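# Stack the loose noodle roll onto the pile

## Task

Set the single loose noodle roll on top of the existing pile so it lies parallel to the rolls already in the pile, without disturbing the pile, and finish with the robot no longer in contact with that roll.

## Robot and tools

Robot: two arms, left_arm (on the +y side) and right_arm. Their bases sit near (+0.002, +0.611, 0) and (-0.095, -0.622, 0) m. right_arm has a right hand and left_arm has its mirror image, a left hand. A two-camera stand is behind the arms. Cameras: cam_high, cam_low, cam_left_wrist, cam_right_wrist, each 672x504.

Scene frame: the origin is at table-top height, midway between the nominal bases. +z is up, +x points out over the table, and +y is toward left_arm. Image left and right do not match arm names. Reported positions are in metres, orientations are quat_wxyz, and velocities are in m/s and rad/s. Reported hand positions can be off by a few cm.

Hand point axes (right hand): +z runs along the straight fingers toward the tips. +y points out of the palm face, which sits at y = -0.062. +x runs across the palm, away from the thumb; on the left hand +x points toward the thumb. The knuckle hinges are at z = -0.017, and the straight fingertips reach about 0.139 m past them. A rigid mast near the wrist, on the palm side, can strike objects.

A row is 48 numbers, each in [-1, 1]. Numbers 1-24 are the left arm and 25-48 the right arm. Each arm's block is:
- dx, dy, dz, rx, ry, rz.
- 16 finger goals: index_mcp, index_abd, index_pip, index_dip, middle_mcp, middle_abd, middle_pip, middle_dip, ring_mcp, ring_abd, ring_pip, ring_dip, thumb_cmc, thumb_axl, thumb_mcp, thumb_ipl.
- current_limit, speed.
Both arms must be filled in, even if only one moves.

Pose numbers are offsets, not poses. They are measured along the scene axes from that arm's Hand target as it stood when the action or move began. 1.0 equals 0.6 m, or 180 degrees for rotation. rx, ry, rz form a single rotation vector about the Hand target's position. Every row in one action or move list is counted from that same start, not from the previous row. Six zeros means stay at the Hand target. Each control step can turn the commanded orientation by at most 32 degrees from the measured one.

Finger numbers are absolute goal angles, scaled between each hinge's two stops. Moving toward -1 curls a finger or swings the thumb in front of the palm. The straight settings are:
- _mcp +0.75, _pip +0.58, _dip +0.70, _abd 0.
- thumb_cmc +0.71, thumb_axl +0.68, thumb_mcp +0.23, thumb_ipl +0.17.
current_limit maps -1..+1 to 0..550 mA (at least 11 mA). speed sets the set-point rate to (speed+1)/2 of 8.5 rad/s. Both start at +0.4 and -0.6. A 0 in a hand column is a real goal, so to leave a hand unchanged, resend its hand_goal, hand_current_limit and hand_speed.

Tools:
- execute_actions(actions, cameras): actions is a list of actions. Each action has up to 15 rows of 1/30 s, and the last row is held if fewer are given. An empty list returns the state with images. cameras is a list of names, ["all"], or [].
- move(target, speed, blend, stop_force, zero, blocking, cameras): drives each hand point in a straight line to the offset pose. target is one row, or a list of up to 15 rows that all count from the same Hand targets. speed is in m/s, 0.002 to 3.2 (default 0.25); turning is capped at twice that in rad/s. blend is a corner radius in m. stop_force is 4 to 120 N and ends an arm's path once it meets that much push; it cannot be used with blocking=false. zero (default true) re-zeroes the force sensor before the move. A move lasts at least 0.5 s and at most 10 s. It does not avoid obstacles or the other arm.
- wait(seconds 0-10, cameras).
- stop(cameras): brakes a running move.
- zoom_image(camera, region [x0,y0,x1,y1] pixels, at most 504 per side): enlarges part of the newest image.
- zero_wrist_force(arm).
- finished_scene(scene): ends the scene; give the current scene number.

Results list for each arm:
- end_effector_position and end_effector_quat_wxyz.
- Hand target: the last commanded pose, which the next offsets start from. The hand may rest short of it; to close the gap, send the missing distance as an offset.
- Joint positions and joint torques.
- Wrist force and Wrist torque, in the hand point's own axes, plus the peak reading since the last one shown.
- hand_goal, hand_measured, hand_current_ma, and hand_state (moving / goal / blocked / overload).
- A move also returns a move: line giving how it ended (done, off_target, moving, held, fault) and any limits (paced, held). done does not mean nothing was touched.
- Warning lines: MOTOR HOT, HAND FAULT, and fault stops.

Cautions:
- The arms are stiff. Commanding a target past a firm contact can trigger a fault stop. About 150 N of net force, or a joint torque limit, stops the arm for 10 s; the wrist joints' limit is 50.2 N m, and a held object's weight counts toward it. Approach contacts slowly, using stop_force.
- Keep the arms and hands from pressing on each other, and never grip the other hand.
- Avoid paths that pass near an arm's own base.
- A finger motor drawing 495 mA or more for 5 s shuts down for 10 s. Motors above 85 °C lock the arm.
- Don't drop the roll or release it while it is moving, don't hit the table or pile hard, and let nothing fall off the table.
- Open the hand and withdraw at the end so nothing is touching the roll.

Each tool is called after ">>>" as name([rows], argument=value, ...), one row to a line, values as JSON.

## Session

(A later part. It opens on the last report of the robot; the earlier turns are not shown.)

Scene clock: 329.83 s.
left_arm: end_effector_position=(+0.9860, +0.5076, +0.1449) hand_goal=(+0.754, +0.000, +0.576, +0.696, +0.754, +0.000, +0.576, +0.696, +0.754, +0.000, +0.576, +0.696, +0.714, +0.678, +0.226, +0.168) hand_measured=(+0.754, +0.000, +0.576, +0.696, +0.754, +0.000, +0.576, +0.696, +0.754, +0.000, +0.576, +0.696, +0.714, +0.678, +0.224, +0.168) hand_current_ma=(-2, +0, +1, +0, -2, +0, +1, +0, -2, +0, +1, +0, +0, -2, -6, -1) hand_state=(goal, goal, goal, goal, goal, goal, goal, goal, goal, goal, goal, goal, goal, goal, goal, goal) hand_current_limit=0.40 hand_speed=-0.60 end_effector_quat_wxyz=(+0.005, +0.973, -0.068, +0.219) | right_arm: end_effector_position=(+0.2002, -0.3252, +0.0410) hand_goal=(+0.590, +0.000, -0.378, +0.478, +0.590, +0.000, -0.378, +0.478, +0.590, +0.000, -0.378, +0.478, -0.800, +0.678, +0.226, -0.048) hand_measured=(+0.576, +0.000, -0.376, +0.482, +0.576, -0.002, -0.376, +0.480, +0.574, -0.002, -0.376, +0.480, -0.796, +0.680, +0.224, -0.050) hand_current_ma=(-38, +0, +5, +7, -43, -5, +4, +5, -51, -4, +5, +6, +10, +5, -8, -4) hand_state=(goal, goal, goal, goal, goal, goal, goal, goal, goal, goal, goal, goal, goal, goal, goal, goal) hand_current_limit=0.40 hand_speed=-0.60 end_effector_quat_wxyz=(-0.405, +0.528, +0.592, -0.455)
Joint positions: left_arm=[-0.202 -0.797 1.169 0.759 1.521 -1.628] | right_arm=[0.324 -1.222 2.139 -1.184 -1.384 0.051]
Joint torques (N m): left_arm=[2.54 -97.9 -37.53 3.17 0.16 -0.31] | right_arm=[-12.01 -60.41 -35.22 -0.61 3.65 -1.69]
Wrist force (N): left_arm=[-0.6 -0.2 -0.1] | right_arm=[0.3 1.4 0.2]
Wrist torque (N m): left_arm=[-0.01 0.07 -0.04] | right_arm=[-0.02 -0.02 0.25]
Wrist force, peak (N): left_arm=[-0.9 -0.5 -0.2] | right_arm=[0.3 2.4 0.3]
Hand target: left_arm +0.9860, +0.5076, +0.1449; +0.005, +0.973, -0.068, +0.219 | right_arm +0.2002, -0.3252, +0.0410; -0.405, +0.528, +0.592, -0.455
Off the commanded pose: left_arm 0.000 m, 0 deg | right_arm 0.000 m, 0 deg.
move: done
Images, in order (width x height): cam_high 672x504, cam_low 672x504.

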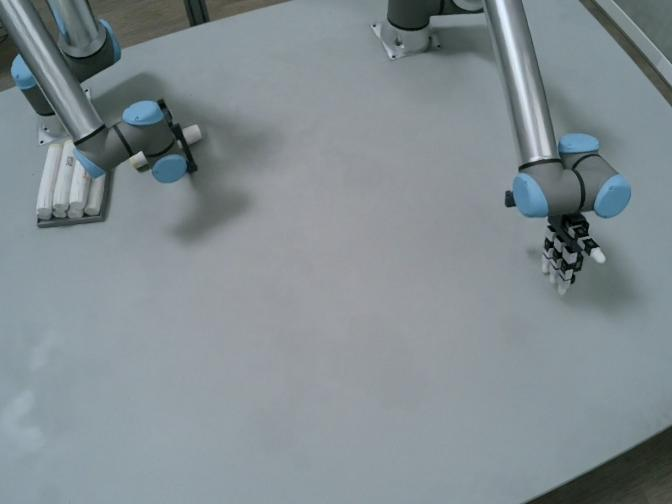

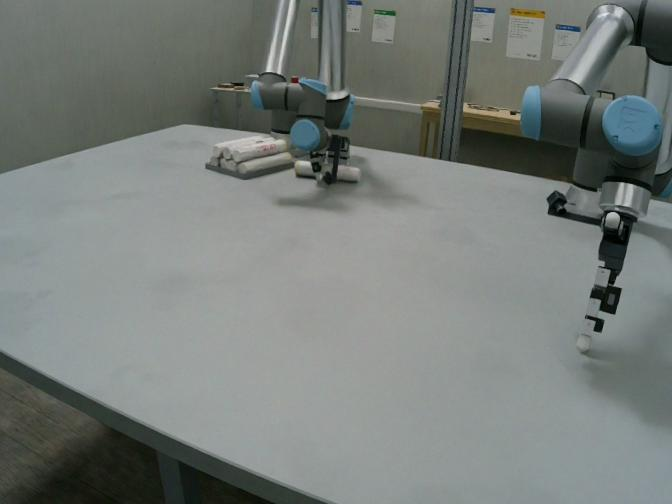

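>>> move(target=[0,0,0,0,0,0,0.754,0,0.576,0.696,0.754,0,0.576,0.696,0.754,0,0.576,0.696,0.714,0.678,0.226,0.168,0.4,-0.6,0,0,0,0,0,0,0.37,0,-0.378,0.477,0.37,0,-0.378,0.477,0.37,0,-0.378,0.477,-0.8,0.678,-0.056,-0.08,0.2,-0.88])

>>> move(target=[0,0,0,0,0,0,0.754,0,0.576,0.696,0.754,0,0.576,0.696,0.754,0,0.576,0.696,0.714,0.678,0.226,0.168,0.4,-0.6,0,0,0,0,0,0,0.3,0,-0.378,0.477,0.3,0,-0.378,0.477,0.3,0,-0.378,0.477,-0.8,0.678,-0.16,-0.12,0.7,-0.85], cameras=["cam_low"])

>>> zoom_image(camera="cam_low", region=[280, 110, 400, 210])

Scene clock: 336.73 s.
left_arm: end_effector_position=(+0.9860, +0.5076, +0.1449) hand_goal=(+0.754, +0.000, +0.576, +0.696, +0.754, +0.000, +0.576, +0.696, +0.754, +0.000, +0.576, +0.696, +0.714, +0.678, +0.226, +0.168) hand_measured=(+0.754, +0.000, +0.576, +0.696, +0.754, +0.000, +0.576, +0.696, +0.754, +0.000, +0.576, +0.696, +0.714, +0.678, +0.224, +0.168) hand_current_ma=(-2, +0, +1, +0, -2, +0, +1, +0, -2, +0, +1, +0, +0, -2, -6, -1) hand_state=(goal, goal, goal, goal, goal, goal, goal, goal, goal, goal, goal, goal, goal, goal, goal, goal) hand_current_limit=0.40 hand_speed=-0.60 end_effector_quat_wxyz=(+0.005, +0.973, -0.068, +0.219) | right_arm: end_effector_position=(+0.2002, -0.3252, +0.0410) hand_goal=(+0.370, +0.000, -0.378, +0.478, +0.370, +0.000, -0.378, +0.478, +0.370, +0.000, -0.378, +0.478, -0.800, +0.678, -0.056, -0.080) hand_measured=(+0.386, +0.000, -0.374, +0.482, +0.392, -0.002, -0.372, +0.480, +0.396, -0.002, -0.372, +0.480, -0.794, +0.680, +0.064, -0.070) hand_current_ma=(+47, +0, +11, +7, +68, -5, +12, +5, +87, -4, +14, +6, +12, +5, +328, +38) hand_state=(goal, goal, goal, goal, blocked, goal, goal, goal, blocked, goal, goal, goal, goal, goal, blocked, moving) hand_current_limit=0.20 hand_speed=-0.88 end_effector_quat_wxyz=(-0.405, +0.528, +0.592, -0.455)
Joint positions: left_arm=[-0.202 -0.797 1.169 0.759 1.521 -1.628] | right_arm=[0.324 -1.222 2.139 -1.184 -1.384 0.051]
Joint torques (N m): left_arm=[2.52 -97.76 -36.63 3.09 0.05 -0.17] | right_arm=[1.39 -66.68 -35.57 -0.62 2.77 2.3]
Wrist force (N): left_arm=[-0.4 -0.4 -0.4] | right_arm=[-0.2 -0.9 -1.1]
Wrist torque (N m): left_arm=[-0.01 0.04 -0.02] | right_arm=[-0.04 0.02 0.19]
Wrist force, peak (N): left_arm=[-1.0 -0.5 -0.2] | right_arm=[-0.2 1.5 0.4]
Hand target: left_arm +0.9860, +0.5076, +0.1449; +0.005, +0.973, -0.068, +0.219 | right_arm +0.2002, -0.3252, +0.0410; -0.405, +0.528, +0.592, -0.455
Off the commanded pose: left_arm 0.000 m, 0 deg | right_arm 0.000 m, 0 deg.
move: done

Scene clock: 337.23 s.
left_arm: end_effector_position=(+0.9860, +0.5076, +0.1449) hand_goal=(+0.754, +0.000, +0.576, +0.696, +0.754, +0.000, +0.576, +0.696, +0.754, +0.000, +0.576, +0.696, +0.714, +0.678, +0.226, +0.168) hand_measured=(+0.754, +0.000, +0.576, +0.696, +0.754, +0.000, +0.576, +0.696, +0.754, +0.000, +0.576, +0.696, +0.714, +0.678, +0.224, +0.168) hand_current_ma=(-2, +0, +1, +0, -2, +0, +1, +0, -2, +0, +1, +0, +0, -2, -6, -1) hand_state=(goal, goal, goal, goal, goal, goal, goal, goal, goal, goal, goal, goal, goal, goal, goal, goal) hand_current_limit=0.40 hand_speed=-0.60 end_effector_quat_wxyz=(+0.005, +0.973, -0.068, +0.219) | right_arm: end_effector_position=(+0.2002, -0.3252, +0.0410) hand_goal=(+0.300, +0.000, -0.378, +0.478, +0.300, +0.000, -0.378, +0.478, +0.300, +0.000, -0.378, +0.478, -0.800, +0.678, -0.160, -0.120) hand_measured=(+0.370, +0.000, -0.360, +0.484, +0.376, -0.002, -0.362, +0.482, +0.382, -0.002, -0.360, +0.482, -0.794, +0.680, +0.062, -0.074) hand_current_ma=(+276, +0, +53, +13, +311, -5, +47, +9, +338, -4, +49, +10, +12, +5, +467, +221) hand_state=(blocked, goal, goal, goal, blocked, goal, goal, goal, blocked, goal, goal, goal, goal, goal, blocked, blocked) hand_current_limit=0.70 hand_speed=-0.85 end_effector_quat_wxyz=(-0.405, +0.528, +0.592, -0.455)
Joint positions: left_arm=[-0.202 -0.797 1.169 0.759 1.521 -1.628] | right_arm=[0.324 -1.222 2.139 -1.184 -1.384 0.051]
Joint torques (N m): left_arm=[3.34 -97.43 -37.65 3.06 0.1 -0.15] | right_arm=[4.04 -62.31 -33.17 -0.6 2.62 2.35]
Wrist force (N): left_arm=[-0.3 -0.3 -0.1] | right_arm=[-0.2 -4.6 0.3]
Wrist torque (N m): left_arm=[-0.03 0.04 -0.02] | right_arm=[-0.08 -0.01 0.12]
Wrist force, peak (N): left_arm=[-0.9 -0.5 -0.3] | right_arm=[-0.4 -5.0 0.2]
Hand target: left_arm +0.9860, +0.5076, +0.1449; +0.005, +0.973, -0.068, +0.219 | right_arm +0.2002, -0.3252, +0.0410; -0.405, +0.528, +0.592, -0.455
Off the commanded pose: left_arm 0.000 m, 0 deg | right_arm 0.000 m, 0 deg.
move: done
Images, in order (width x height): cam_low 672x504.

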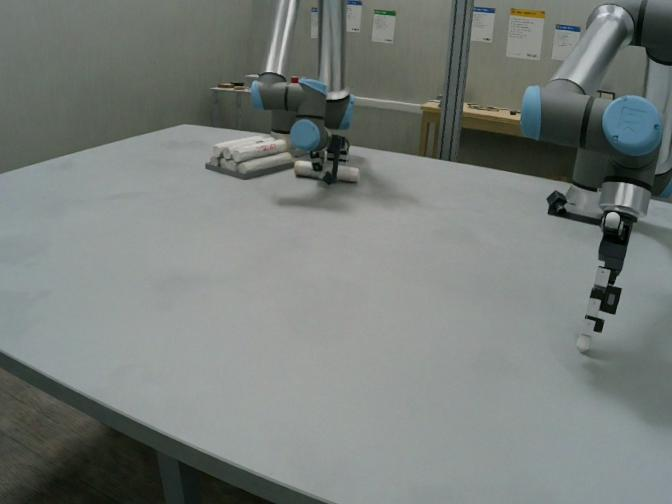

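Scaled by 4.200 from the camera's 672x504 image, which has a finer 960x720 frame.

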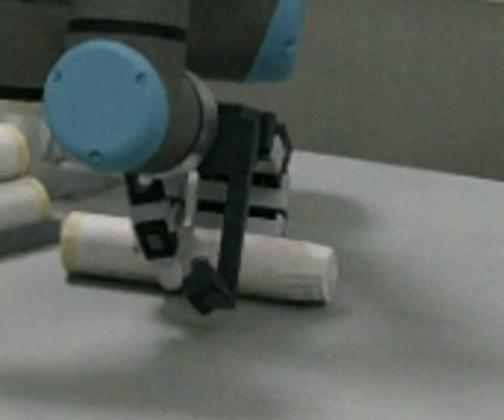

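>>> move(target=[0,0,0,0,0,0,0.754,0,0.576,0.696,0.754,0,0.576,0.696,0.754,0,0.576,0.696,0.714,0.678,0.226,0.168,0.4,-0.6,0,0,0.05,0,0,0,0.3,0,-0.378,0.477,0.3,0,-0.378,0.477,0.3,0,-0.378,0.477,-0.8,0.678,-0.16,-0.12,0.7,-0.85], speed=0.04, cameras=["cam_low","cam_high"])

>>> zoom_image(camera="cam_low", region=[280, 110, 400, 210])

Scene clock: 343.43 s.
left_arm: end_effector_position=(+0.9860, +0.5076, +0.1449) hand_goal=(+0.754, +0.000, +0.576, +0.696, +0.754, +0.000, +0.576, +0.696, +0.754, +0.000, +0.576, +0.696, +0.714, +0.678, +0.226, +0.168) hand_measured=(+0.754, +0.000, +0.576, +0.696, +0.754, +0.000, +0.576, +0.696, +0.754, +0.000, +0.576, +0.696, +0.714, +0.678, +0.224, +0.168) hand_current_ma=(-2, +0, +1, +0, -2, +0, +1, +0, -2, +0, +1, +0, +0, -2, -6, -1) hand_state=(goal, goal, goal, goal, goal, goal, goal, goal, goal, goal, goal, goal, goal, goal, goal, goal) hand_current_limit=0.40 hand_speed=-0.60 end_effector_quat_wxyz=(+0.005, +0.973, -0.068, +0.219) | right_arm: end_effector_position=(+0.2003, -0.3252, +0.0712) hand_goal=(+0.300, +0.000, -0.378, +0.478, +0.300, +0.000, -0.378, +0.478, +0.300, +0.000, -0.378, +0.478, -0.800, +0.678, -0.160, -0.120) hand_measured=(+0.364, +0.000, -0.346, +0.494, +0.362, -0.002, -0.352, +0.490, +0.358, -0.002, -0.354, +0.490, -0.782, +0.682, +0.062, -0.074) hand_current_ma=(+248, +0, +102, +47, +243, -4, +82, +35, +220, -4, +75, +34, +50, +12, +467, +221) hand_state=(blocked, goal, blocked, goal, blocked, goal, blocked, goal, blocked, goal, blocked, goal, goal, goal, blocked, blocked) hand_current_limit=0.70 hand_speed=-0.85 end_effector_quat_wxyz=(-0.405, +0.528, +0.592, -0.454)
Joint positions: left_arm=[-0.202 -0.797 1.169 0.759 1.521 -1.628] | right_arm=[0.324 -1.267 2.125 -1.125 -1.384 0.051]
Joint torques (N m): left_arm=[2.91 -96.69 -37.36 3.1 0.1 -0.24] | right_arm=[5.5 -42.79 -22.47 0.41 1.93 2.53]
Wrist force (N): left_arm=[-0.5 -0.5 0.0] | right_arm=[-0.2 6.7 1.3]
Wrist torque (N m): left_arm=[-0.06 0.06 -0.02] | right_arm=[0.15 0.01 0.32]
Wrist force, peak (N): left_arm=[-0.7 -0.8 -0.2] | right_arm=[0.1 6.8 1.4]
Hand target: left_arm +0.9860, +0.5076, +0.1449; +0.005, +0.973, -0.068, +0.219 | right_arm +0.2002, -0.3252, +0.0710; -0.405, +0.528, +0.592, -0.455
Off the commanded pose: left_arm 0.000 m, 0 deg | right_arm 0.000 m, 0 deg.
move: done
Images, in order (width x height): cam_high 672x504, cam_low 672x504.

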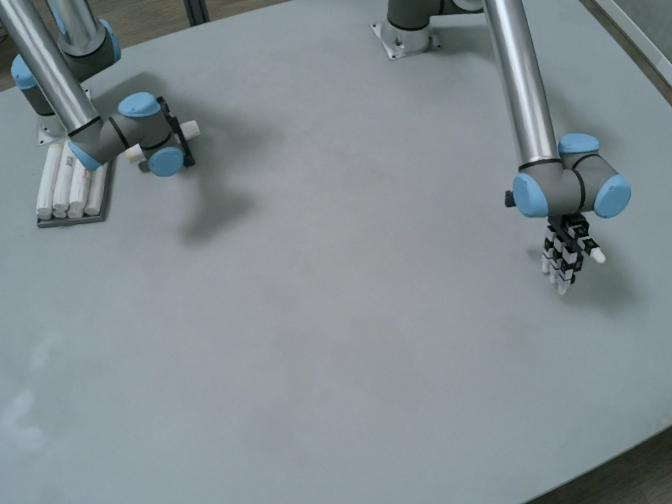

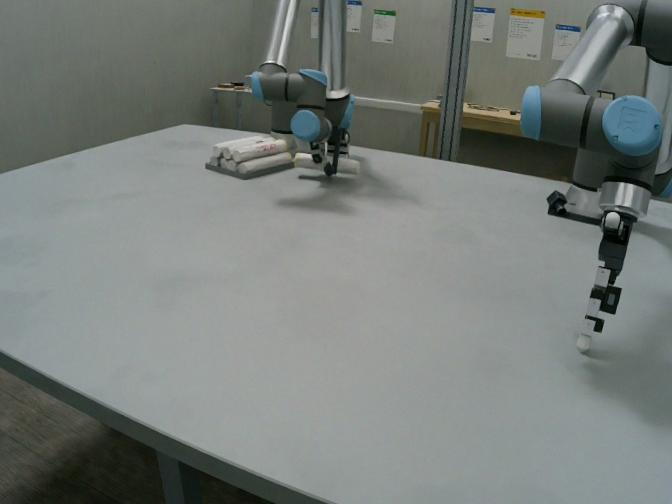

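Scaled by 4.200 from the camera's 672x504 image, which has a finer 960x720 frame.

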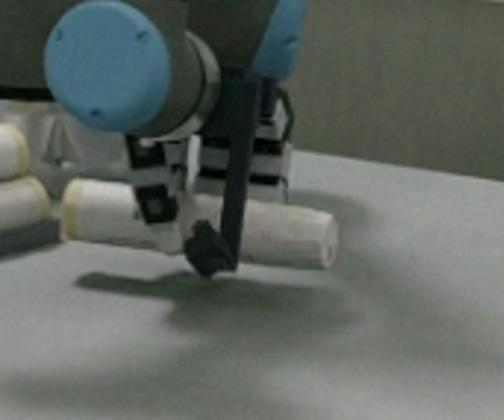

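>>> move([
  [0,0,0,0,0,0,0.754,0,0.576,0.696,0.754,0,0.576,0.696,0.754,0,0.576,0.696,0.714,0.678,0.226,0.168,0.4,-0.6,0,0,0.2063,0,0,0,0.3,0,-0.378,0.477,0.3,0,-0.378,0.477,0.3,0,-0.378,0.477,-0.8,0.678,-0.16,-0.12,0.7,-0.85],
  [0,0,0,0,0,0,0.754,0,0.576,0.696,0.754,0,0.576,0.696,0.754,0,0.576,0.696,0.714,0.678,0.226,0.168,0.4,-0.6,0.1272,-0.4537,0.2063,0,0,0.3944,0.3,0,-0.378,0.477,0.3,0,-0.378,0.477,0.3,0,-0.378,0.477,-0.8,0.678,-0.16,-0.12,0.7,-0.85],
], speed=[0.1, 0.22], blend=[0.03,0], cameras=["cam_high","cam_low"])

>>> zoom_image(camera="cam_high", region=[0, 100, 140, 240])

>>> zoom_image(camera="cam_low", region=[190, 80, 310, 190])

Scene clock: 364.57 s.
left_arm: end_effector_position=(+0.9860, +0.5076, +0.1449) hand_goal=(+0.754, +0.000, +0.576, +0.696, +0.754, +0.000, +0.576, +0.696, +0.754, +0.000, +0.576, +0.696, +0.714, +0.678, +0.226, +0.168) hand_measured=(+0.754, +0.000, +0.576, +0.696, +0.754, +0.000, +0.576, +0.696, +0.754, +0.000, +0.576, +0.696, +0.714, +0.678, +0.224, +0.168) hand_current_ma=(-2, +0, +1, +0, -2, +0, +1, +0, -2, +0, +1, +0, +0, -2, -6, -1) hand_state=(goal, goal, goal, goal, goal, goal, goal, goal, goal, goal, goal, goal, goal, goal, goal, goal) hand_current_limit=0.40 hand_speed=-0.60 end_effector_quat_wxyz=(+0.005, +0.973, -0.068, +0.219) | right_arm: end_effector_position=(+0.2764, -0.5975, +0.1948) hand_goal=(+0.300, +0.000, -0.378, +0.478, +0.300, +0.000, -0.378, +0.478, +0.300, +0.000, -0.378, +0.478, -0.800, +0.678, -0.160, -0.120) hand_measured=(+0.364, +0.000, -0.346, +0.496, +0.362, -0.002, -0.350, +0.492, +0.356, -0.002, -0.352, +0.492, -0.782, +0.682, +0.062, -0.074) hand_current_ma=(+248, +0, +104, +49, +239, -4, +86, +36, +213, -3, +80, +36, +51, +12, +467, +223) hand_state=(blocked, goal, blocked, goal, blocked, goal, blocked, goal, blocked, goal, blocked, goal, goal, goal, blocked, blocked) hand_current_limit=0.70 hand_speed=-0.85 end_effector_quat_wxyz=(-0.066, +0.086, +0.789, -0.605)
Joint positions: left_arm=[-0.202 -0.797 1.169 0.759 1.521 -1.628] | right_arm=[0.177 -1.724 2.379 -1.282 -2.685 -0.575]
Joint torques (N m): left_arm=[2.36 -97.17 -37.48 3.11 0.3 -0.12] | right_arm=[17.45 -20.32 -45.7 -3.63 -5.61 -2.71]
Wrist force (N): left_arm=[-0.5 -0.2 0.2] | right_arm=[-0.4 6.4 1.4]
Wrist torque (N m): left_arm=[-0.04 0.07 -0.04] | right_arm=[0.11 0.01 0.01]
Wrist force, peak (N): left_arm=[-1.1 -0.4 0.0] | right_arm=[-0.2 8.3 2.5]
Hand target: left_arm +0.9860, +0.5076, +0.1449; +0.005, +0.973, -0.068, +0.219 | right_arm +0.2765, -0.5974, +0.1948; -0.066, +0.086, +0.789, -0.605
Off the commanded pose: left_arm 0.000 m, 0 deg | right_arm 0.000 m, 0 deg.
move: done
Images, in order (width x height): cam_high 672x504, cam_low 672x504.

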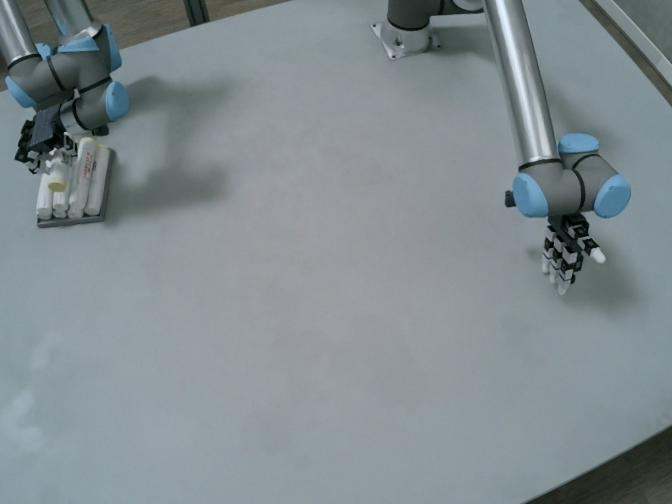

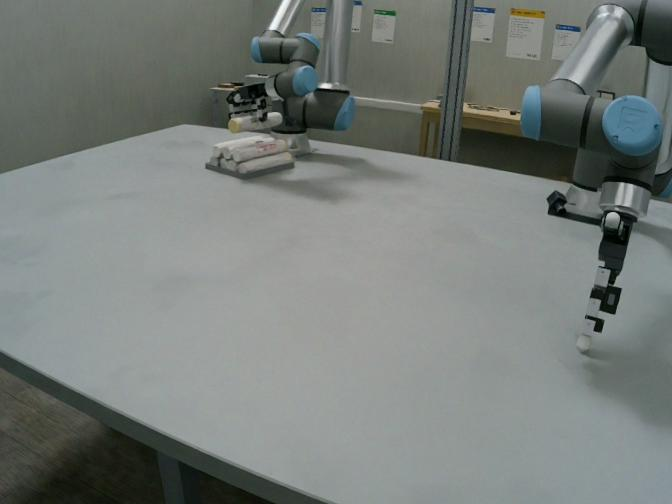

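Scaled by 3.600 from the camera's 672x504 image, which has a finer 960x720 frame.

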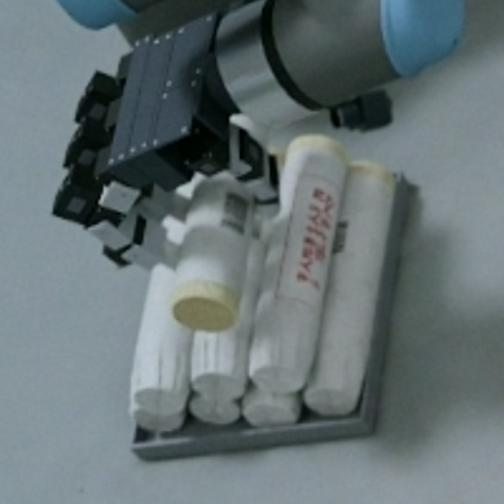

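Scaled by 4.200 from the camera's 672x504 image, which has a finer 960x720 frame.

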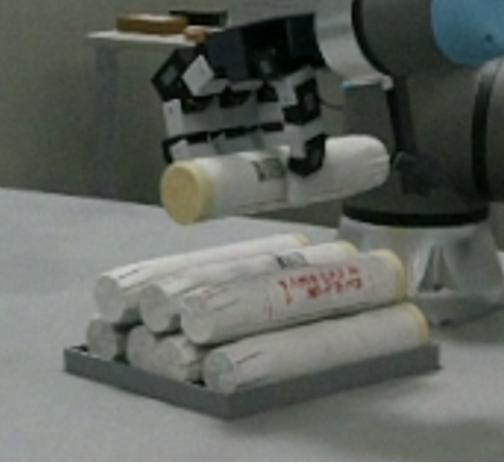

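>>> move(target=[0,0,0,0,0,0,0.754,0,0.576,0.696,0.754,0,0.576,0.696,0.754,0,0.576,0.696,0.714,0.678,0.226,0.168,0.4,-0.6,-0.0167,-0.0133,-0.0583,0,0,0,0.3,0,-0.378,0.477,0.3,0,-0.378,0.477,0.3,0,-0.378,0.477,-0.8,0.678,-0.16,-0.12,0.7,-0.85], speed=0.1, stop_force=7, cameras=["cam_high","cam_low"])

>>> zoom_image(camera="cam_high", region=[0, 100, 140, 240])

>>> zoom_image(camera="cam_low", region=[190, 80, 310, 190])

Scene clock: 398.57 s.
left_arm: end_effector_position=(+0.9860, +0.5076, +0.1449) hand_goal=(+0.754, +0.000, +0.576, +0.696, +0.754, +0.000, +0.576, +0.696, +0.754, +0.000, +0.576, +0.696, +0.714, +0.678, +0.226, +0.168) hand_measured=(+0.754, +0.000, +0.576, +0.696, +0.754, +0.000, +0.576, +0.696, +0.754, +0.000, +0.576, +0.696, +0.714, +0.678, +0.224, +0.168) hand_current_ma=(-2, +0, +1, +0, -2, +0, +1, +0, -2, +0, +1, +0, +0, -2, -6, -1) hand_state=(goal, goal, goal, goal, goal, goal, goal, goal, goal, goal, goal, goal, goal, goal, goal, goal) hand_current_limit=0.40 hand_speed=-0.60 end_effector_quat_wxyz=(+0.005, +0.973, -0.068, +0.219) | right_arm: end_effector_position=(+0.2665, -0.6054, +0.1598) hand_goal=(+0.300, +0.000, -0.378, +0.478, +0.300, +0.000, -0.378, +0.478, +0.300, +0.000, -0.378, +0.478, -0.800, +0.678, -0.160, -0.120) hand_measured=(+0.364, +0.000, -0.346, +0.496, +0.362, -0.002, -0.350, +0.492, +0.356, -0.002, -0.352, +0.492, -0.782, +0.682, +0.062, -0.074) hand_current_ma=(+248, +0, +104, +49, +238, -4, +86, +36, +211, -3, +80, +36, +51, +12, +468, +223) hand_state=(blocked, goal, blocked, goal, blocked, goal, blocked, goal, blocked, goal, blocked, goal, goal, goal, blocked, blocked) hand_current_limit=0.70 hand_speed=-0.85 end_effector_quat_wxyz=(-0.066, +0.086, +0.789, -0.605)
Joint positions: left_arm=[-0.202 -0.797 1.169 0.759 1.521 -1.628] | right_arm=[0.162 -1.696 2.44 -1.389 -2.697 -0.596]
Joint torques (N m): left_arm=[0.96 -96.58 -37.18 3.09 0.28 -0.15] | right_arm=[15.23 -36.56 -45.58 -3.67 2.28 2.77]
Wrist force (N): left_arm=[-0.2 -0.4 0.1] | right_arm=[-0.4 6.3 1.7]
Wrist torque (N m): left_arm=[-0.06 0.03 0.00] | right_arm=[0.08 -0.01 0.24]
Wrist force, peak (N): left_arm=[-0.8 -0.7 -0.2] | right_arm=[-0.2 7.7 2.3]
Hand target: left_arm +0.9860, +0.5076, +0.1449; +0.005, +0.973, -0.068, +0.219 | right_arm +0.2665, -0.6054, +0.1598; -0.066, +0.086, +0.789, -0.605
Off the commanded pose: left_arm 0.000 m, 0 deg | right_arm 0.000 m, 0 deg.
move: done
Images, in order (width x height): cam_high 672x504, cam_low 672x504.

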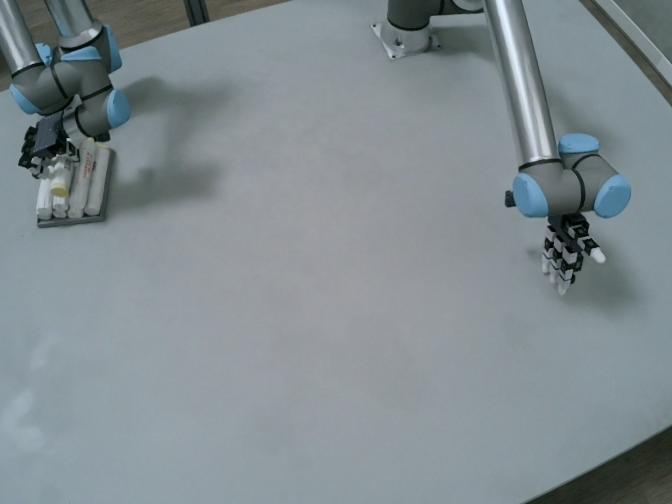

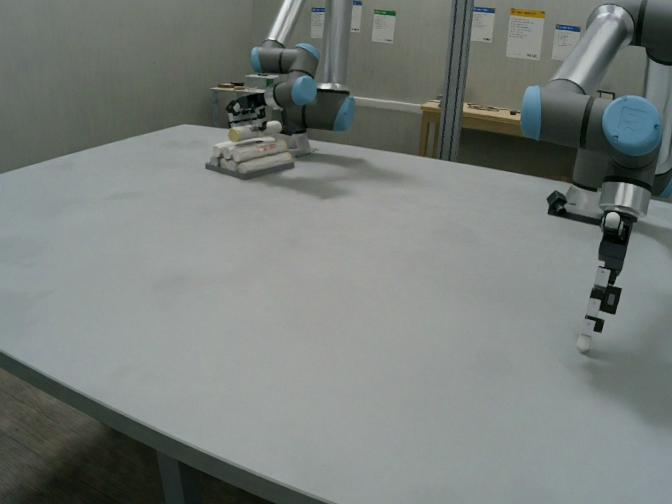

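Scaled by 3.600 from the camera's 672x504 image, which has a finer 960x720 frame.

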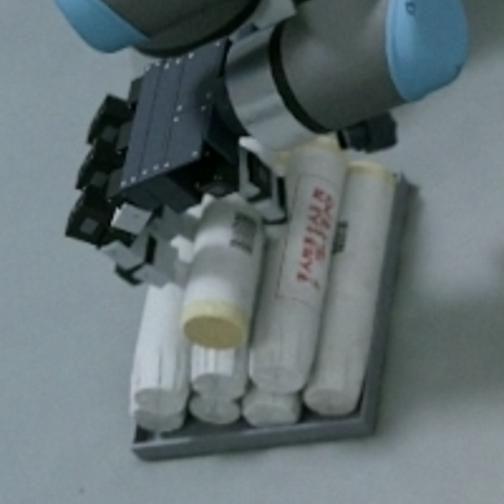

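Scaled by 4.200 from the camera's 672x504 image, which has a finer 960x720 frame.

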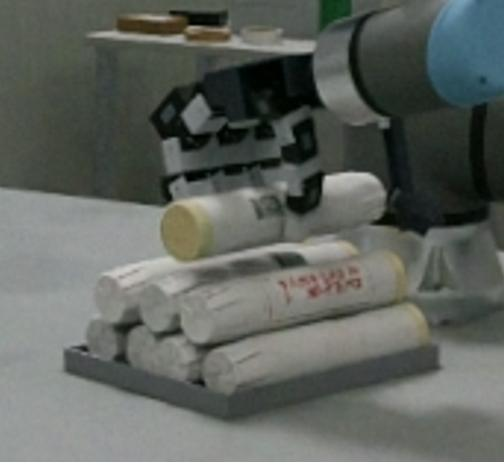

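>>> move(target=[0,0,0,0,0,0,0.754,0,0.576,0.696,0.754,0,0.576,0.696,0.754,0,0.576,0.696,0.714,0.678,0.226,0.168,0.4,-0.6,-0.0025,-0.0093,0,0,0,0,0.3,0,-0.378,0.477,0.3,0,-0.378,0.477,0.3,0,-0.378,0.477,-0.8,0.678,-0.16,-0.12,0.7,-0.85], speed=0.05)

>>> move(target=[0,0,0,0,0,0,0.754,0,0.576,0.696,0.754,0,0.576,0.696,0.754,0,0.576,0.696,0.714,0.678,0.226,0.168,0.4,-0.6,0,0,-0.0667,0,0,0,0.3,0,-0.378,0.477,0.3,0,-0.378,0.477,0.3,0,-0.378,0.477,-0.8,0.678,-0.16,-0.12,0.7,-0.85], speed=0.02, stop_force=6, cameras=["cam_high","cam_low"])

>>> zoom_image(camera="cam_high", region=[0, 100, 140, 240])

>>> zoom_image(camera="cam_low", region=[190, 80, 310, 190])

Scene clock: 409.77 s.
left_arm: end_effector_position=(+0.9860, +0.5076, +0.1449) hand_goal=(+0.754, +0.000, +0.576, +0.696, +0.754, +0.000, +0.576, +0.696, +0.754, +0.000, +0.576, +0.696, +0.714, +0.678, +0.226, +0.168) hand_measured=(+0.754, +0.000, +0.576, +0.696, +0.754, +0.000, +0.576, +0.696, +0.754, +0.000, +0.576, +0.696, +0.714, +0.678, +0.224, +0.168) hand_current_ma=(-2, +0, +1, +0, -2, +0, +1, +0, -2, +0, +1, +0, +0, -2, -6, -1) hand_state=(goal, goal, goal, goal, goal, goal, goal, goal, goal, goal, goal, goal, goal, goal, goal, goal) hand_current_limit=0.40 hand_speed=-0.60 end_effector_quat_wxyz=(+0.005, +0.973, -0.068, +0.219) | right_arm: end_effector_position=(+0.2649, -0.6111, +0.1598) hand_goal=(+0.300, +0.000, -0.378, +0.478, +0.300, +0.000, -0.378, +0.478, +0.300, +0.000, -0.378, +0.478, -0.800, +0.678, -0.160, -0.120) hand_measured=(+0.364, +0.000, -0.346, +0.496, +0.362, -0.002, -0.350, +0.492, +0.356, -0.002, -0.352, +0.492, -0.782, +0.682, +0.062, -0.074) hand_current_ma=(+248, +0, +104, +49, +237, -4, +86, +36, +211, -3, +80, +36, +52, +12, +467, +223) hand_state=(blocked, goal, blocked, goal, blocked, goal, blocked, goal, blocked, goal, blocked, goal, goal, goal, blocked, blocked) hand_current_limit=0.70 hand_speed=-0.85 end_effector_quat_wxyz=(-0.066, +0.086, +0.789, -0.605)
Joint positions: left_arm=[-0.202 -0.797 1.169 0.759 1.521 -1.628] | right_arm=[0.149 -1.705 2.45 -1.406 -2.707 -0.615]
Joint torques (N m): left_arm=[3.66 -95.14 -37.45 3.11 0.2 -0.23] | right_arm=[10.47 -12.77 -37.76 0.22 -1.05 2.24]
Wrist force (N): left_arm=[-0.8 -0.5 -0.2] | right_arm=[-0.2 6.3 1.5]
Wrist torque (N m): left_arm=[-0.04 0.10 -0.05] | right_arm=[0.11 -0.02 0.27]
Wrist force, peak (N): left_arm=[-0.5 -0.7 -0.8] | right_arm=[-0.5 6.7 1.7]
Hand target: left_arm +0.9860, +0.5076, +0.1449; +0.005, +0.973, -0.068, +0.219 | right_arm +0.2650, -0.6110, +0.1598; -0.066, +0.086, +0.789, -0.605
Off the commanded pose: left_arm 0.000 m, 0 deg | right_arm 0.000 m, 0 deg.
move: done

Scene clock: 411.97 s.
left_arm: end_effector_position=(+0.9860, +0.5076, +0.1449) hand_goal=(+0.754, +0.000, +0.576, +0.696, +0.754, +0.000, +0.576, +0.696, +0.754, +0.000, +0.576, +0.696, +0.714, +0.678, +0.226, +0.168) hand_measured=(+0.754, +0.000, +0.576, +0.696, +0.754, +0.000, +0.576, +0.696, +0.754, +0.000, +0.576, +0.696, +0.714, +0.678, +0.224, +0.168) hand_current_ma=(-2, +0, +1, +0, -2, +0, +1, +0, -2, +0, +1, +0, +0, -2, -6, -1) hand_state=(goal, goal, goal, goal, goal, goal, goal, goal, goal, goal, goal, goal, goal, goal, goal, goal) hand_current_limit=0.40 hand_speed=-0.60 end_effector_quat_wxyz=(+0.005, +0.973, -0.068, +0.219) | right_arm: end_effector_position=(+0.2650, -0.6110, +0.1379) hand_goal=(+0.300, +0.000, -0.378, +0.478, +0.300, +0.000, -0.378, +0.478, +0.300, +0.000, -0.378, +0.478, -0.800, +0.678, -0.160, -0.120) hand_measured=(+0.360, +0.000, -0.346, +0.496, +0.356, -0.002, -0.350, +0.492, +0.350, -0.002, -0.352, +0.492, -0.782, +0.682, +0.064, -0.074) hand_current_ma=(+231, +0, +104, +49, +217, -3, +86, +35, +188, -2, +80, +35, +53, +13, +468, +223) hand_state=(blocked, goal, blocked, goal, blocked, goal, blocked, goal, blocked, goal, blocked, goal, goal, goal, blocked, blocked) hand_current_limit=0.70 hand_speed=-0.85 end_effector_quat_wxyz=(-0.066, +0.086, +0.789, -0.605)
Joint positions: left_arm=[-0.202 -0.797 1.169 0.759 1.521 -1.628] | right_arm=[0.15 -1.665 2.471 -1.467 -2.707 -0.614]
Joint torques (N m): left_arm=[1.98 -96.91 -37.58 3.04 0.14 -0.09] | right_arm=[7.83 -23.95 -44.47 -3.24 2.27 1.66]
Wrist force (N): left_arm=[-0.7 -0.4 0.1] | right_arm=[-0.2 6.3 1.3]
Wrist torque (N m): left_arm=[-0.07 0.09 -0.04] | right_arm=[0.13 0.01 0.19]
Wrist force, peak (N): left_arm=[-0.8 -0.5 -0.3] | right_arm=[-0.3 6.6 1.8]
Hand target: left_arm +0.9860, +0.5076, +0.1449; +0.005, +0.973, -0.068, +0.219 | right_arm +0.2650, -0.6110, +0.1379; -0.066, +0.086, +0.789, -0.605 (not the last commanded pose)
Off the commanded pose: left_arm 0.000 m, 0 deg | right_arm 0.018 m, 0 deg.
move: contact (right_arm)
Images, in order (width x height): cam_high 672x504, cam_low 672x504.

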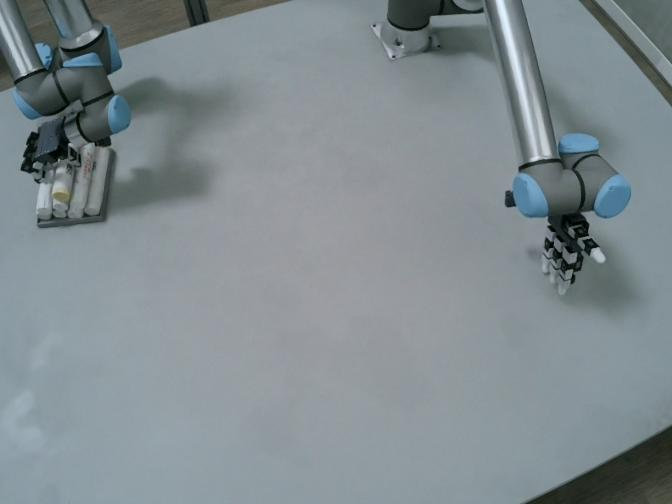

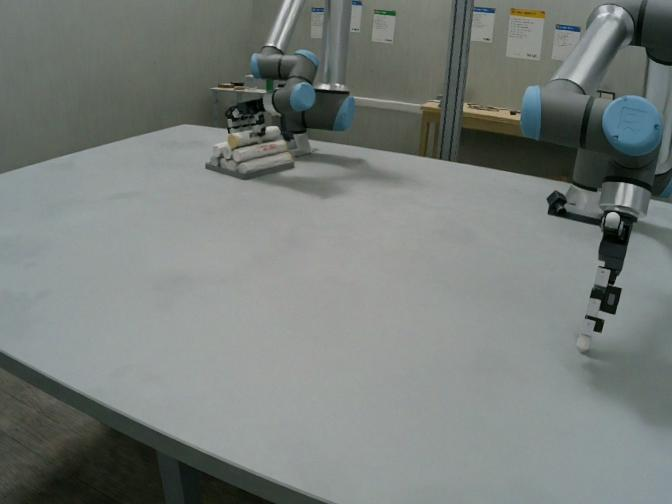

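Scaled by 3.600 from the camera's 672x504 image, which has a finer 960x720 frame.

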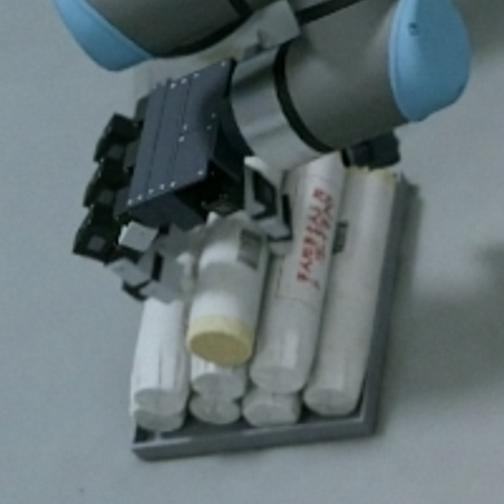

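Scaled by 4.200 from the camera's 672x504 image, which has a finer 960x720 frame.

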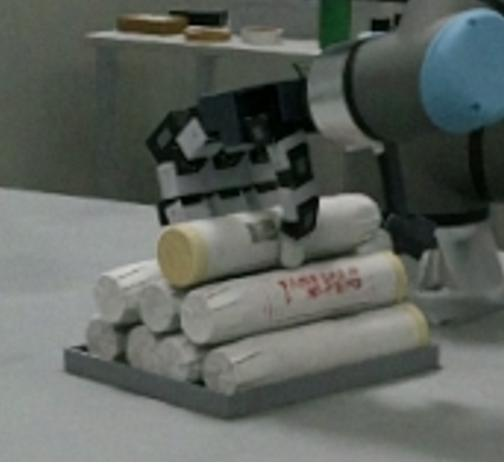

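>>> move(target=[0,0,0,0,0,0,0.754,0,0.576,0.696,0.754,0,0.576,0.696,0.754,0,0.576,0.696,0.714,0.678,0.226,0.168,0.4,-0.6,0,0,-0.0133,0,0,0,0.3,0,-0.378,0.477,0.3,0,-0.378,0.477,0.3,0,-0.378,0.477,-0.8,0.678,-0.16,-0.12,0.7,-0.85], speed=0.02, stop_force=8, cameras=["cam_high","cam_low"])

>>> zoom_image(camera="cam_low", region=[190, 80, 310, 190])

Scene clock: 426.87 s.
left_arm: end_effector_position=(+0.9860, +0.5076, +0.1449) hand_goal=(+0.754, +0.000, +0.576, +0.696, +0.754, +0.000, +0.576, +0.696, +0.754, +0.000, +0.576, +0.696, +0.714, +0.678, +0.226, +0.168) hand_measured=(+0.754, +0.000, +0.576, +0.696, +0.754, +0.000, +0.576, +0.696, +0.754, +0.000, +0.576, +0.696, +0.714, +0.678, +0.224, +0.168) hand_current_ma=(-2, +0, +1, +0, -2, +0, +1, +0, -2, +0, +1, +0, +0, -2, -6, -1) hand_state=(goal, goal, goal, goal, goal, goal, goal, goal, goal, goal, goal, goal, goal, goal, goal, goal) hand_current_limit=0.40 hand_speed=-0.60 end_effector_quat_wxyz=(+0.005, +0.973, -0.068, +0.219) | right_arm: end_effector_position=(+0.2652, -0.6110, +0.1371) hand_goal=(+0.300, +0.000, -0.378, +0.478, +0.300, +0.000, -0.378, +0.478, +0.300, +0.000, -0.378, +0.478, -0.800, +0.678, -0.160, -0.120) hand_measured=(+0.356, +0.000, -0.346, +0.496, +0.352, +0.000, -0.350, +0.490, +0.346, +0.000, -0.352, +0.490, -0.782, +0.682, +0.066, -0.074) hand_current_ma=(+211, +0, +104, +49, +196, -1, +86, +34, +165, -1, +80, +33, +56, +14, +467, +223) hand_state=(blocked, goal, blocked, goal, blocked, goal, blocked, goal, blocked, goal, blocked, goal, goal, goal, blocked, blocked) hand_current_limit=0.70 hand_speed=-0.85 end_effector_quat_wxyz=(-0.066, +0.086, +0.789, -0.605)
Joint positions: left_arm=[-0.202 -0.797 1.169 0.759 1.521 -1.628] | right_arm=[0.15 -1.663 2.471 -1.469 -2.707 -0.614]
Joint torques (N m): left_arm=[2.23 -96.56 -37.75 3.13 0.23 -0.05] | right_arm=[-6.7 -29.56 -43.86 -3.33 1.69 0.42]
Wrist force (N): left_arm=[-0.7 -0.3 -0.2] | right_arm=[0.0 6.1 1.4]
Wrist torque (N m): left_arm=[-0.03 0.09 -0.05] | right_arm=[0.11 -0.01 0.20]
Wrist force, peak (N): left_arm=[-1.0 -0.6 -0.2] | right_arm=[-0.2 6.6 1.5]
Hand target: left_arm +0.9860, +0.5076, +0.1449; +0.005, +0.973, -0.068, +0.219 | right_arm +0.2652, -0.6110, +0.1371; -0.066, +0.086, +0.789, -0.605 (not the last commanded pose)
Off the commanded pose: left_arm 0.000 m, 0 deg | right_arm 0.007 m, 0 deg.
move: contact (right_arm)
Images, in order (width x height): cam_high 672x504, cam_low 672x504.

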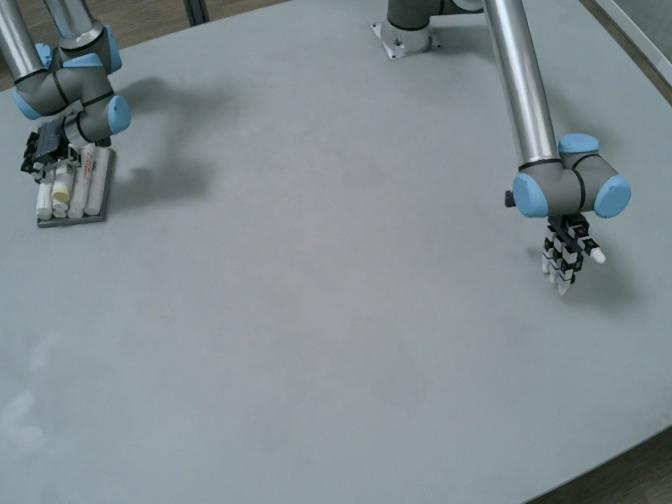

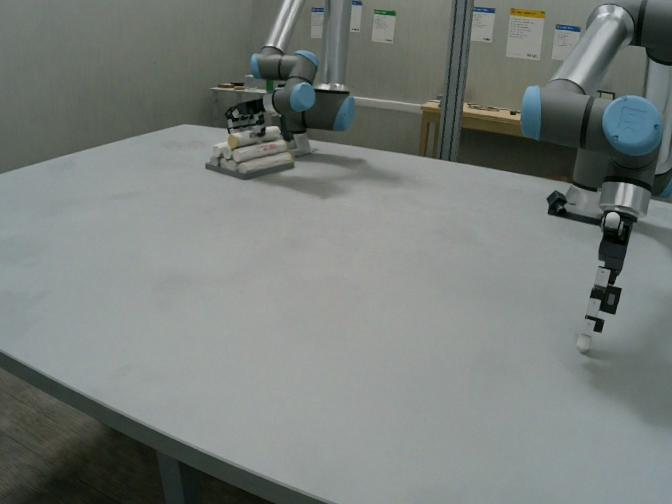

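Scaled by 4.200 from the camera's 672x504 image, which has a finer 960x720 frame.

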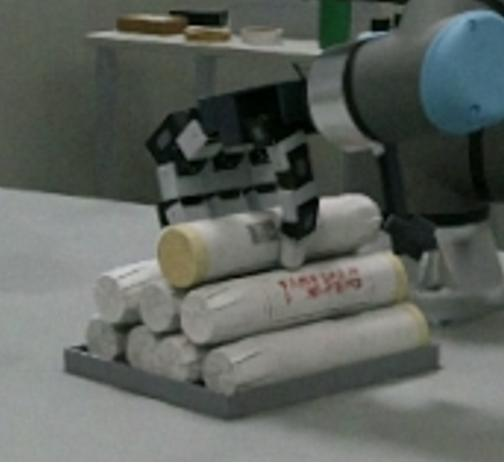

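>>> move(target=[0,0,0,0,0,0,0.754,0,0.576,0.696,0.754,0,0.576,0.696,0.754,0,0.576,0.696,0.714,0.678,0.226,0.168,0.4,-0.6,0.0017,0.0075,0.0033,0,0,0,0.3,0,-0.378,0.477,0.3,0,-0.378,0.477,0.3,0,-0.378,0.477,-0.8,0.678,-0.16,-0.12,0.7,-0.85], speed=0.05)

>>> move(target=[0,0,0,0,0,0,0.754,0,0.576,0.696,0.754,0,0.576,0.696,0.754,0,0.576,0.696,0.714,0.678,0.226,0.168,0.4,-0.6,0,0,-0.025,0,0,0,0.3,0,-0.378,0.477,0.3,0,-0.378,0.477,0.3,0,-0.378,0.477,-0.8,0.678,-0.16,-0.12,0.7,-0.85], speed=0.015, stop_force=10, cameras=["cam_high","cam_low"])

>>> zoom_image(camera="cam_low", region=[190, 80, 310, 190])

Scene clock: 439.17 s.
left_arm: end_effector_position=(+0.9860, +0.5076, +0.1449) hand_goal=(+0.754, +0.000, +0.576, +0.696, +0.754, +0.000, +0.576, +0.696, +0.754, +0.000, +0.576, +0.696, +0.714, +0.678, +0.226, +0.168) hand_measured=(+0.754, +0.000, +0.576, +0.696, +0.754, +0.000, +0.576, +0.696, +0.754, +0.000, +0.576, +0.696, +0.714, +0.678, +0.224, +0.168) hand_current_ma=(-2, +0, +1, +0, -2, +0, +1, +0, -2, +0, +1, +0, +0, -2, -6, -1) hand_state=(goal, goal, goal, goal, goal, goal, goal, goal, goal, goal, goal, goal, goal, goal, goal, goal) hand_current_limit=0.40 hand_speed=-0.60 end_effector_quat_wxyz=(+0.005, +0.973, -0.068, +0.219) | right_arm: end_effector_position=(+0.2663, -0.6064, +0.1391) hand_goal=(+0.300, +0.000, -0.378, +0.478, +0.300, +0.000, -0.378, +0.478, +0.300, +0.000, -0.378, +0.478, -0.800, +0.678, -0.160, -0.120) hand_measured=(+0.356, +0.000, -0.346, +0.496, +0.352, +0.000, -0.350, +0.490, +0.346, +0.000, -0.352, +0.490, -0.782, +0.682, +0.066, -0.074) hand_current_ma=(+211, +0, +104, +49, +196, -1, +86, +34, +165, -1, +80, +34, +56, +14, +467, +223) hand_state=(blocked, goal, blocked, goal, blocked, goal, blocked, goal, blocked, goal, blocked, goal, goal, goal, blocked, blocked) hand_current_limit=0.70 hand_speed=-0.85 end_effector_quat_wxyz=(-0.066, +0.086, +0.789, -0.605)
Joint positions: left_arm=[-0.202 -0.797 1.169 0.759 1.521 -1.628] | right_arm=[0.16 -1.66 2.461 -1.449 -2.699 -0.599]
Joint torques (N m): left_arm=[1.69 -95.05 -37.4 3.03 0.36 -0.31] | right_arm=[-13.09 -18.87 -30.45 -3.7 -1.32 -1.92]
Wrist force (N): left_arm=[-0.3 -0.2 0.0] | right_arm=[-0.3 6.3 1.6]
Wrist torque (N m): left_arm=[-0.03 0.04 -0.02] | right_arm=[0.13 0.00 0.01]
Wrist force, peak (N): left_arm=[-1.0 -0.6 0.0] | right_arm=[-0.3 6.6 1.6]
Hand target: left_arm +0.9860, +0.5076, +0.1449; +0.005, +0.973, -0.068, +0.219 | right_arm +0.2662, -0.6065, +0.1391; -0.066, +0.086, +0.789, -0.605
Off the commanded pose: left_arm 0.000 m, 0 deg | right_arm 0.000 m, 0 deg.
move: done

Scene clock: 440.40 s.
left_arm: end_effector_position=(+0.9860, +0.5076, +0.1449) hand_goal=(+0.754, +0.000, +0.576, +0.696, +0.754, +0.000, +0.576, +0.696, +0.754, +0.000, +0.576, +0.696, +0.714, +0.678, +0.226, +0.168) hand_measured=(+0.754, +0.000, +0.576, +0.696, +0.754, +0.000, +0.576, +0.696, +0.754, +0.000, +0.576, +0.696, +0.714, +0.678, +0.224, +0.168) hand_current_ma=(-2, +0, +1, +0, -2, +0, +1, +0, -2, +0, +1, +0, +0, -2, -6, -1) hand_state=(goal, goal, goal, goal, goal, goal, goal, goal, goal, goal, goal, goal, goal, goal, goal, goal) hand_current_limit=0.40 hand_speed=-0.60 end_effector_quat_wxyz=(+0.005, +0.973, -0.068, +0.219) | right_arm: end_effector_position=(+0.2662, -0.6064, +0.1358) hand_goal=(+0.300, +0.000, -0.378, +0.478, +0.300, +0.000, -0.378, +0.478, +0.300, +0.000, -0.378, +0.478, -0.800, +0.678, -0.160, -0.120) hand_measured=(+0.360, +0.000, -0.350, +0.486, +0.352, +0.000, -0.352, +0.486, +0.346, +0.000, -0.352, +0.490, -0.780, +0.682, +0.066, -0.074) hand_current_ma=(+228, +1, +87, +22, +197, -1, +79, +22, +165, +0, +76, +31, +56, +14, +468, +223) hand_state=(blocked, goal, blocked, goal, blocked, goal, blocked, goal, blocked, goal, blocked, goal, goal, goal, blocked, blocked) hand_current_limit=0.70 hand_speed=-0.85 end_effector_quat_wxyz=(-0.066, +0.086, +0.789, -0.605)
Joint positions: left_arm=[-0.202 -0.797 1.169 0.759 1.521 -1.628] | right_arm=[0.16 -1.654 2.464 -1.458 -2.699 -0.599]
Joint torques (N m): left_arm=[3.75 -95.39 -37.2 2.93 0.28 -0.16] | right_arm=[1.19 -34.62 -42.53 -2.48 2.96 0.56]
Wrist force (N): left_arm=[-0.6 -0.4 -0.2] | right_arm=[-0.5 0.5 1.6]
Wrist torque (N m): left_arm=[-0.03 0.07 -0.04] | right_arm=[0.16 0.03 -0.03]
Wrist force, peak (N): left_arm=[-0.8 -0.7 -0.1] | right_arm=[0.4 -9.9 0.0]
Hand target: left_arm +0.9860, +0.5076, +0.1449; +0.005, +0.973, -0.068, +0.219 | right_arm +0.2662, -0.6064, +0.1358; -0.066, +0.086, +0.789, -0.605 (not the last commanded pose)
Off the commanded pose: left_arm 0.000 m, 0 deg | right_arm 0.012 m, 0 deg.
move: contact (right_arm)
Images, in order (width x height): cam_high 672x504, cam_low 672x504.

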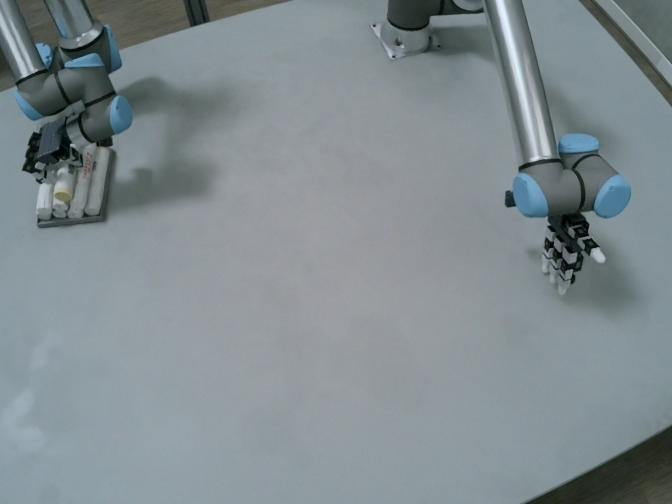

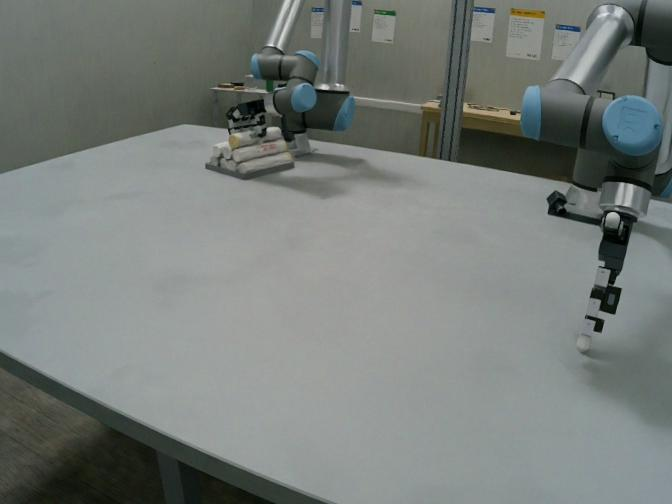

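Scaled by 4.200 from the camera's 672x504 image, which has a finer 960x720 frame.

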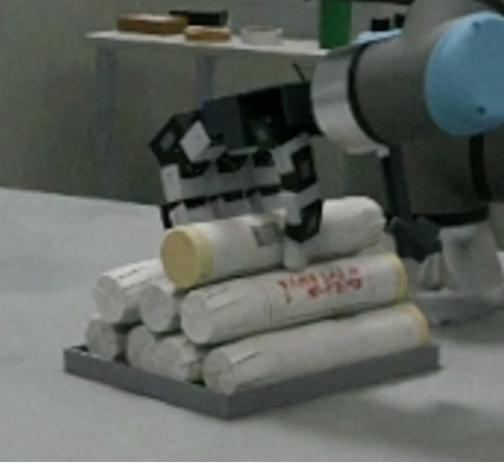

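>>> move([
  [0,0,0,0,0,0,0.754,0,0.576,0.696,0.754,0,0.576,0.696,0.754,0,0.576,0.696,0.714,0.678,0.226,0.168,0.4,-0.6,0,0,0,0,0,0,0.41,0,-0.378,0.477,0.41,0,-0.378,0.477,0.41,0,-0.378,0.477,-0.8,0.678,0.1,-0.049,0.5,-0.92],
  [0,0,0,0,0,0,0.754,0,0.576,0.696,0.754,0,0.576,0.696,0.754,0,0.576,0.696,0.714,0.678,0.226,0.168,0.4,-0.6,0,0,0.0067,0,0,0,0.56,0,-0.378,0.477,0.56,0,-0.378,0.477,0.56,0,-0.378,0.477,-0.8,0.678,0.21,-0.049,0.5,-0.85],
], speed=0.05, cameras=["cam_high","cam_low"])

>>> zoom_image(camera="cam_low", region=[190, 80, 310, 190])

>>> zoom_image(camera="cam_high", region=[0, 100, 140, 240])

Scene clock: 452.97 s.
left_arm: end_effector_position=(+0.9860, +0.5076, +0.1449) hand_goal=(+0.754, +0.000, +0.576, +0.696, +0.754, +0.000, +0.576, +0.696, +0.754, +0.000, +0.576, +0.696, +0.714, +0.678, +0.226, +0.168) hand_measured=(+0.754, +0.000, +0.576, +0.696, +0.754, +0.000, +0.576, +0.696, +0.754, +0.000, +0.576, +0.696, +0.714, +0.678, +0.224, +0.168) hand_current_ma=(-2, +0, +1, +0, -2, +0, +1, +0, -2, +0, +1, +0, +0, -2, -6, -1) hand_state=(goal, goal, goal, goal, goal, goal, goal, goal, goal, goal, goal, goal, goal, goal, goal, goal) hand_current_limit=0.40 hand_speed=-0.60 end_effector_quat_wxyz=(+0.005, +0.973, -0.068, +0.219) | right_arm: end_effector_position=(+0.2663, -0.6064, +0.1398) hand_goal=(+0.560, +0.000, -0.378, +0.478, +0.560, +0.000, -0.378, +0.478, +0.560, +0.000, -0.378, +0.478, -0.800, +0.678, +0.210, -0.048) hand_measured=(+0.546, +0.000, -0.376, +0.482, +0.544, +0.000, -0.376, +0.480, +0.542, +0.000, -0.376, +0.482, -0.794, +0.680, +0.206, -0.048) hand_current_ma=(-40, +1, +5, +7, -46, -1, +5, +5, -55, +0, +5, +6, +14, +5, -8, +2) hand_state=(goal, goal, goal, goal, goal, goal, goal, goal, goal, goal, goal, goal, goal, goal, goal, goal) hand_current_limit=0.50 hand_speed=-0.85 end_effector_quat_wxyz=(-0.066, +0.086, +0.789, -0.605)
Joint positions: left_arm=[-0.202 -0.797 1.169 0.759 1.521 -1.628] | right_arm=[0.16 -1.662 2.461 -1.447 -2.699 -0.599]
Joint torques (N m): left_arm=[2.2 -94.75 -37.55 3.01 0.39 -0.19] | right_arm=[6.69 -9.98 -25.14 -3.18 -2.51 0.55]
Wrist force (N): left_arm=[-0.2 -0.5 -0.7] | right_arm=[-0.5 1.0 0.1]
Wrist torque (N m): left_arm=[0.00 0.01 0.00] | right_arm=[-0.04 0.07 -0.14]
Wrist force, peak (N): left_arm=[-0.9 -0.4 0.2] | right_arm=[-0.4 4.2 1.1]
Hand target: left_arm +0.9860, +0.5076, +0.1449; +0.005, +0.973, -0.068, +0.219 | right_arm +0.2662, -0.6064, +0.1398; -0.066, +0.086, +0.789, -0.605
Off the commanded pose: left_arm 0.000 m, 0 deg | right_arm 0.000 m, 0 deg.
move: done
Images, in order (width x height): cam_high 672x504, cam_low 672x504.

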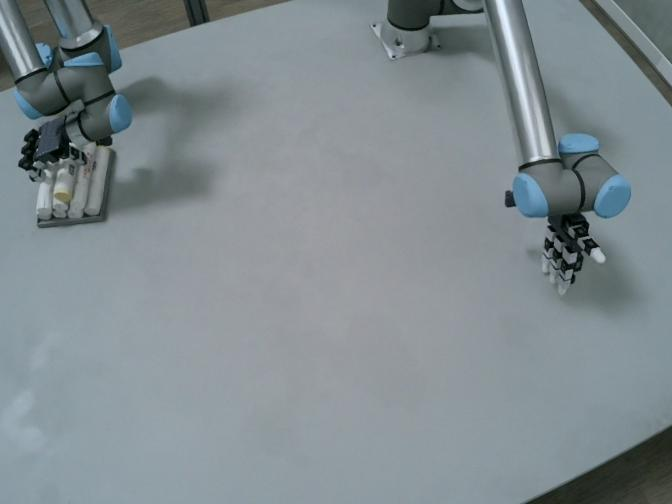

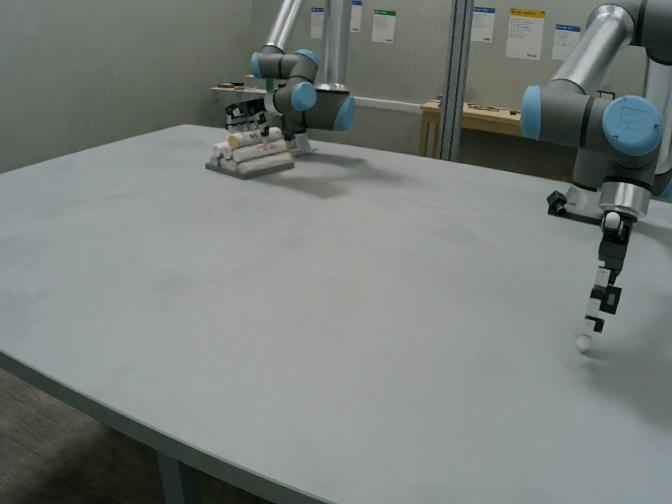

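Scaled by 4.200 from the camera's 672x504 image, which has a finer 960x720 frame.

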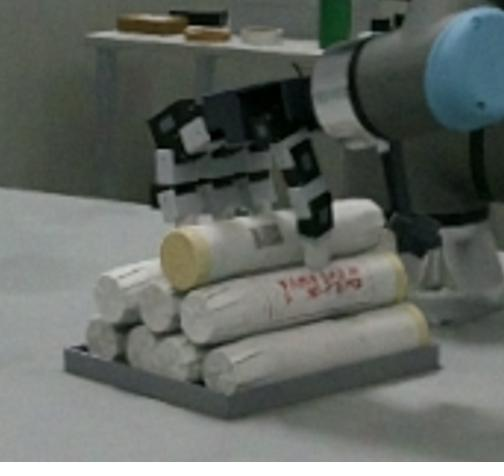

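Scaled by 3.600 from the camera's 672x504 image, which has a finer 960x720 frame.

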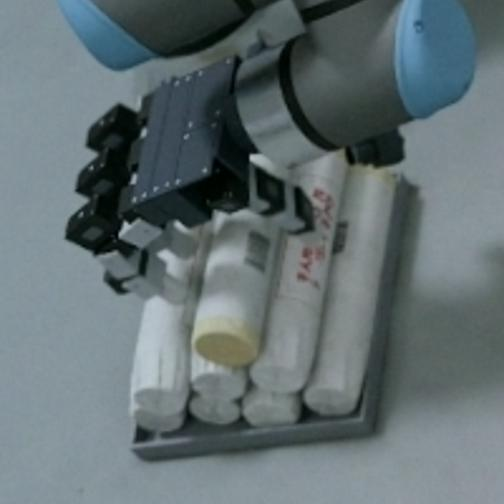

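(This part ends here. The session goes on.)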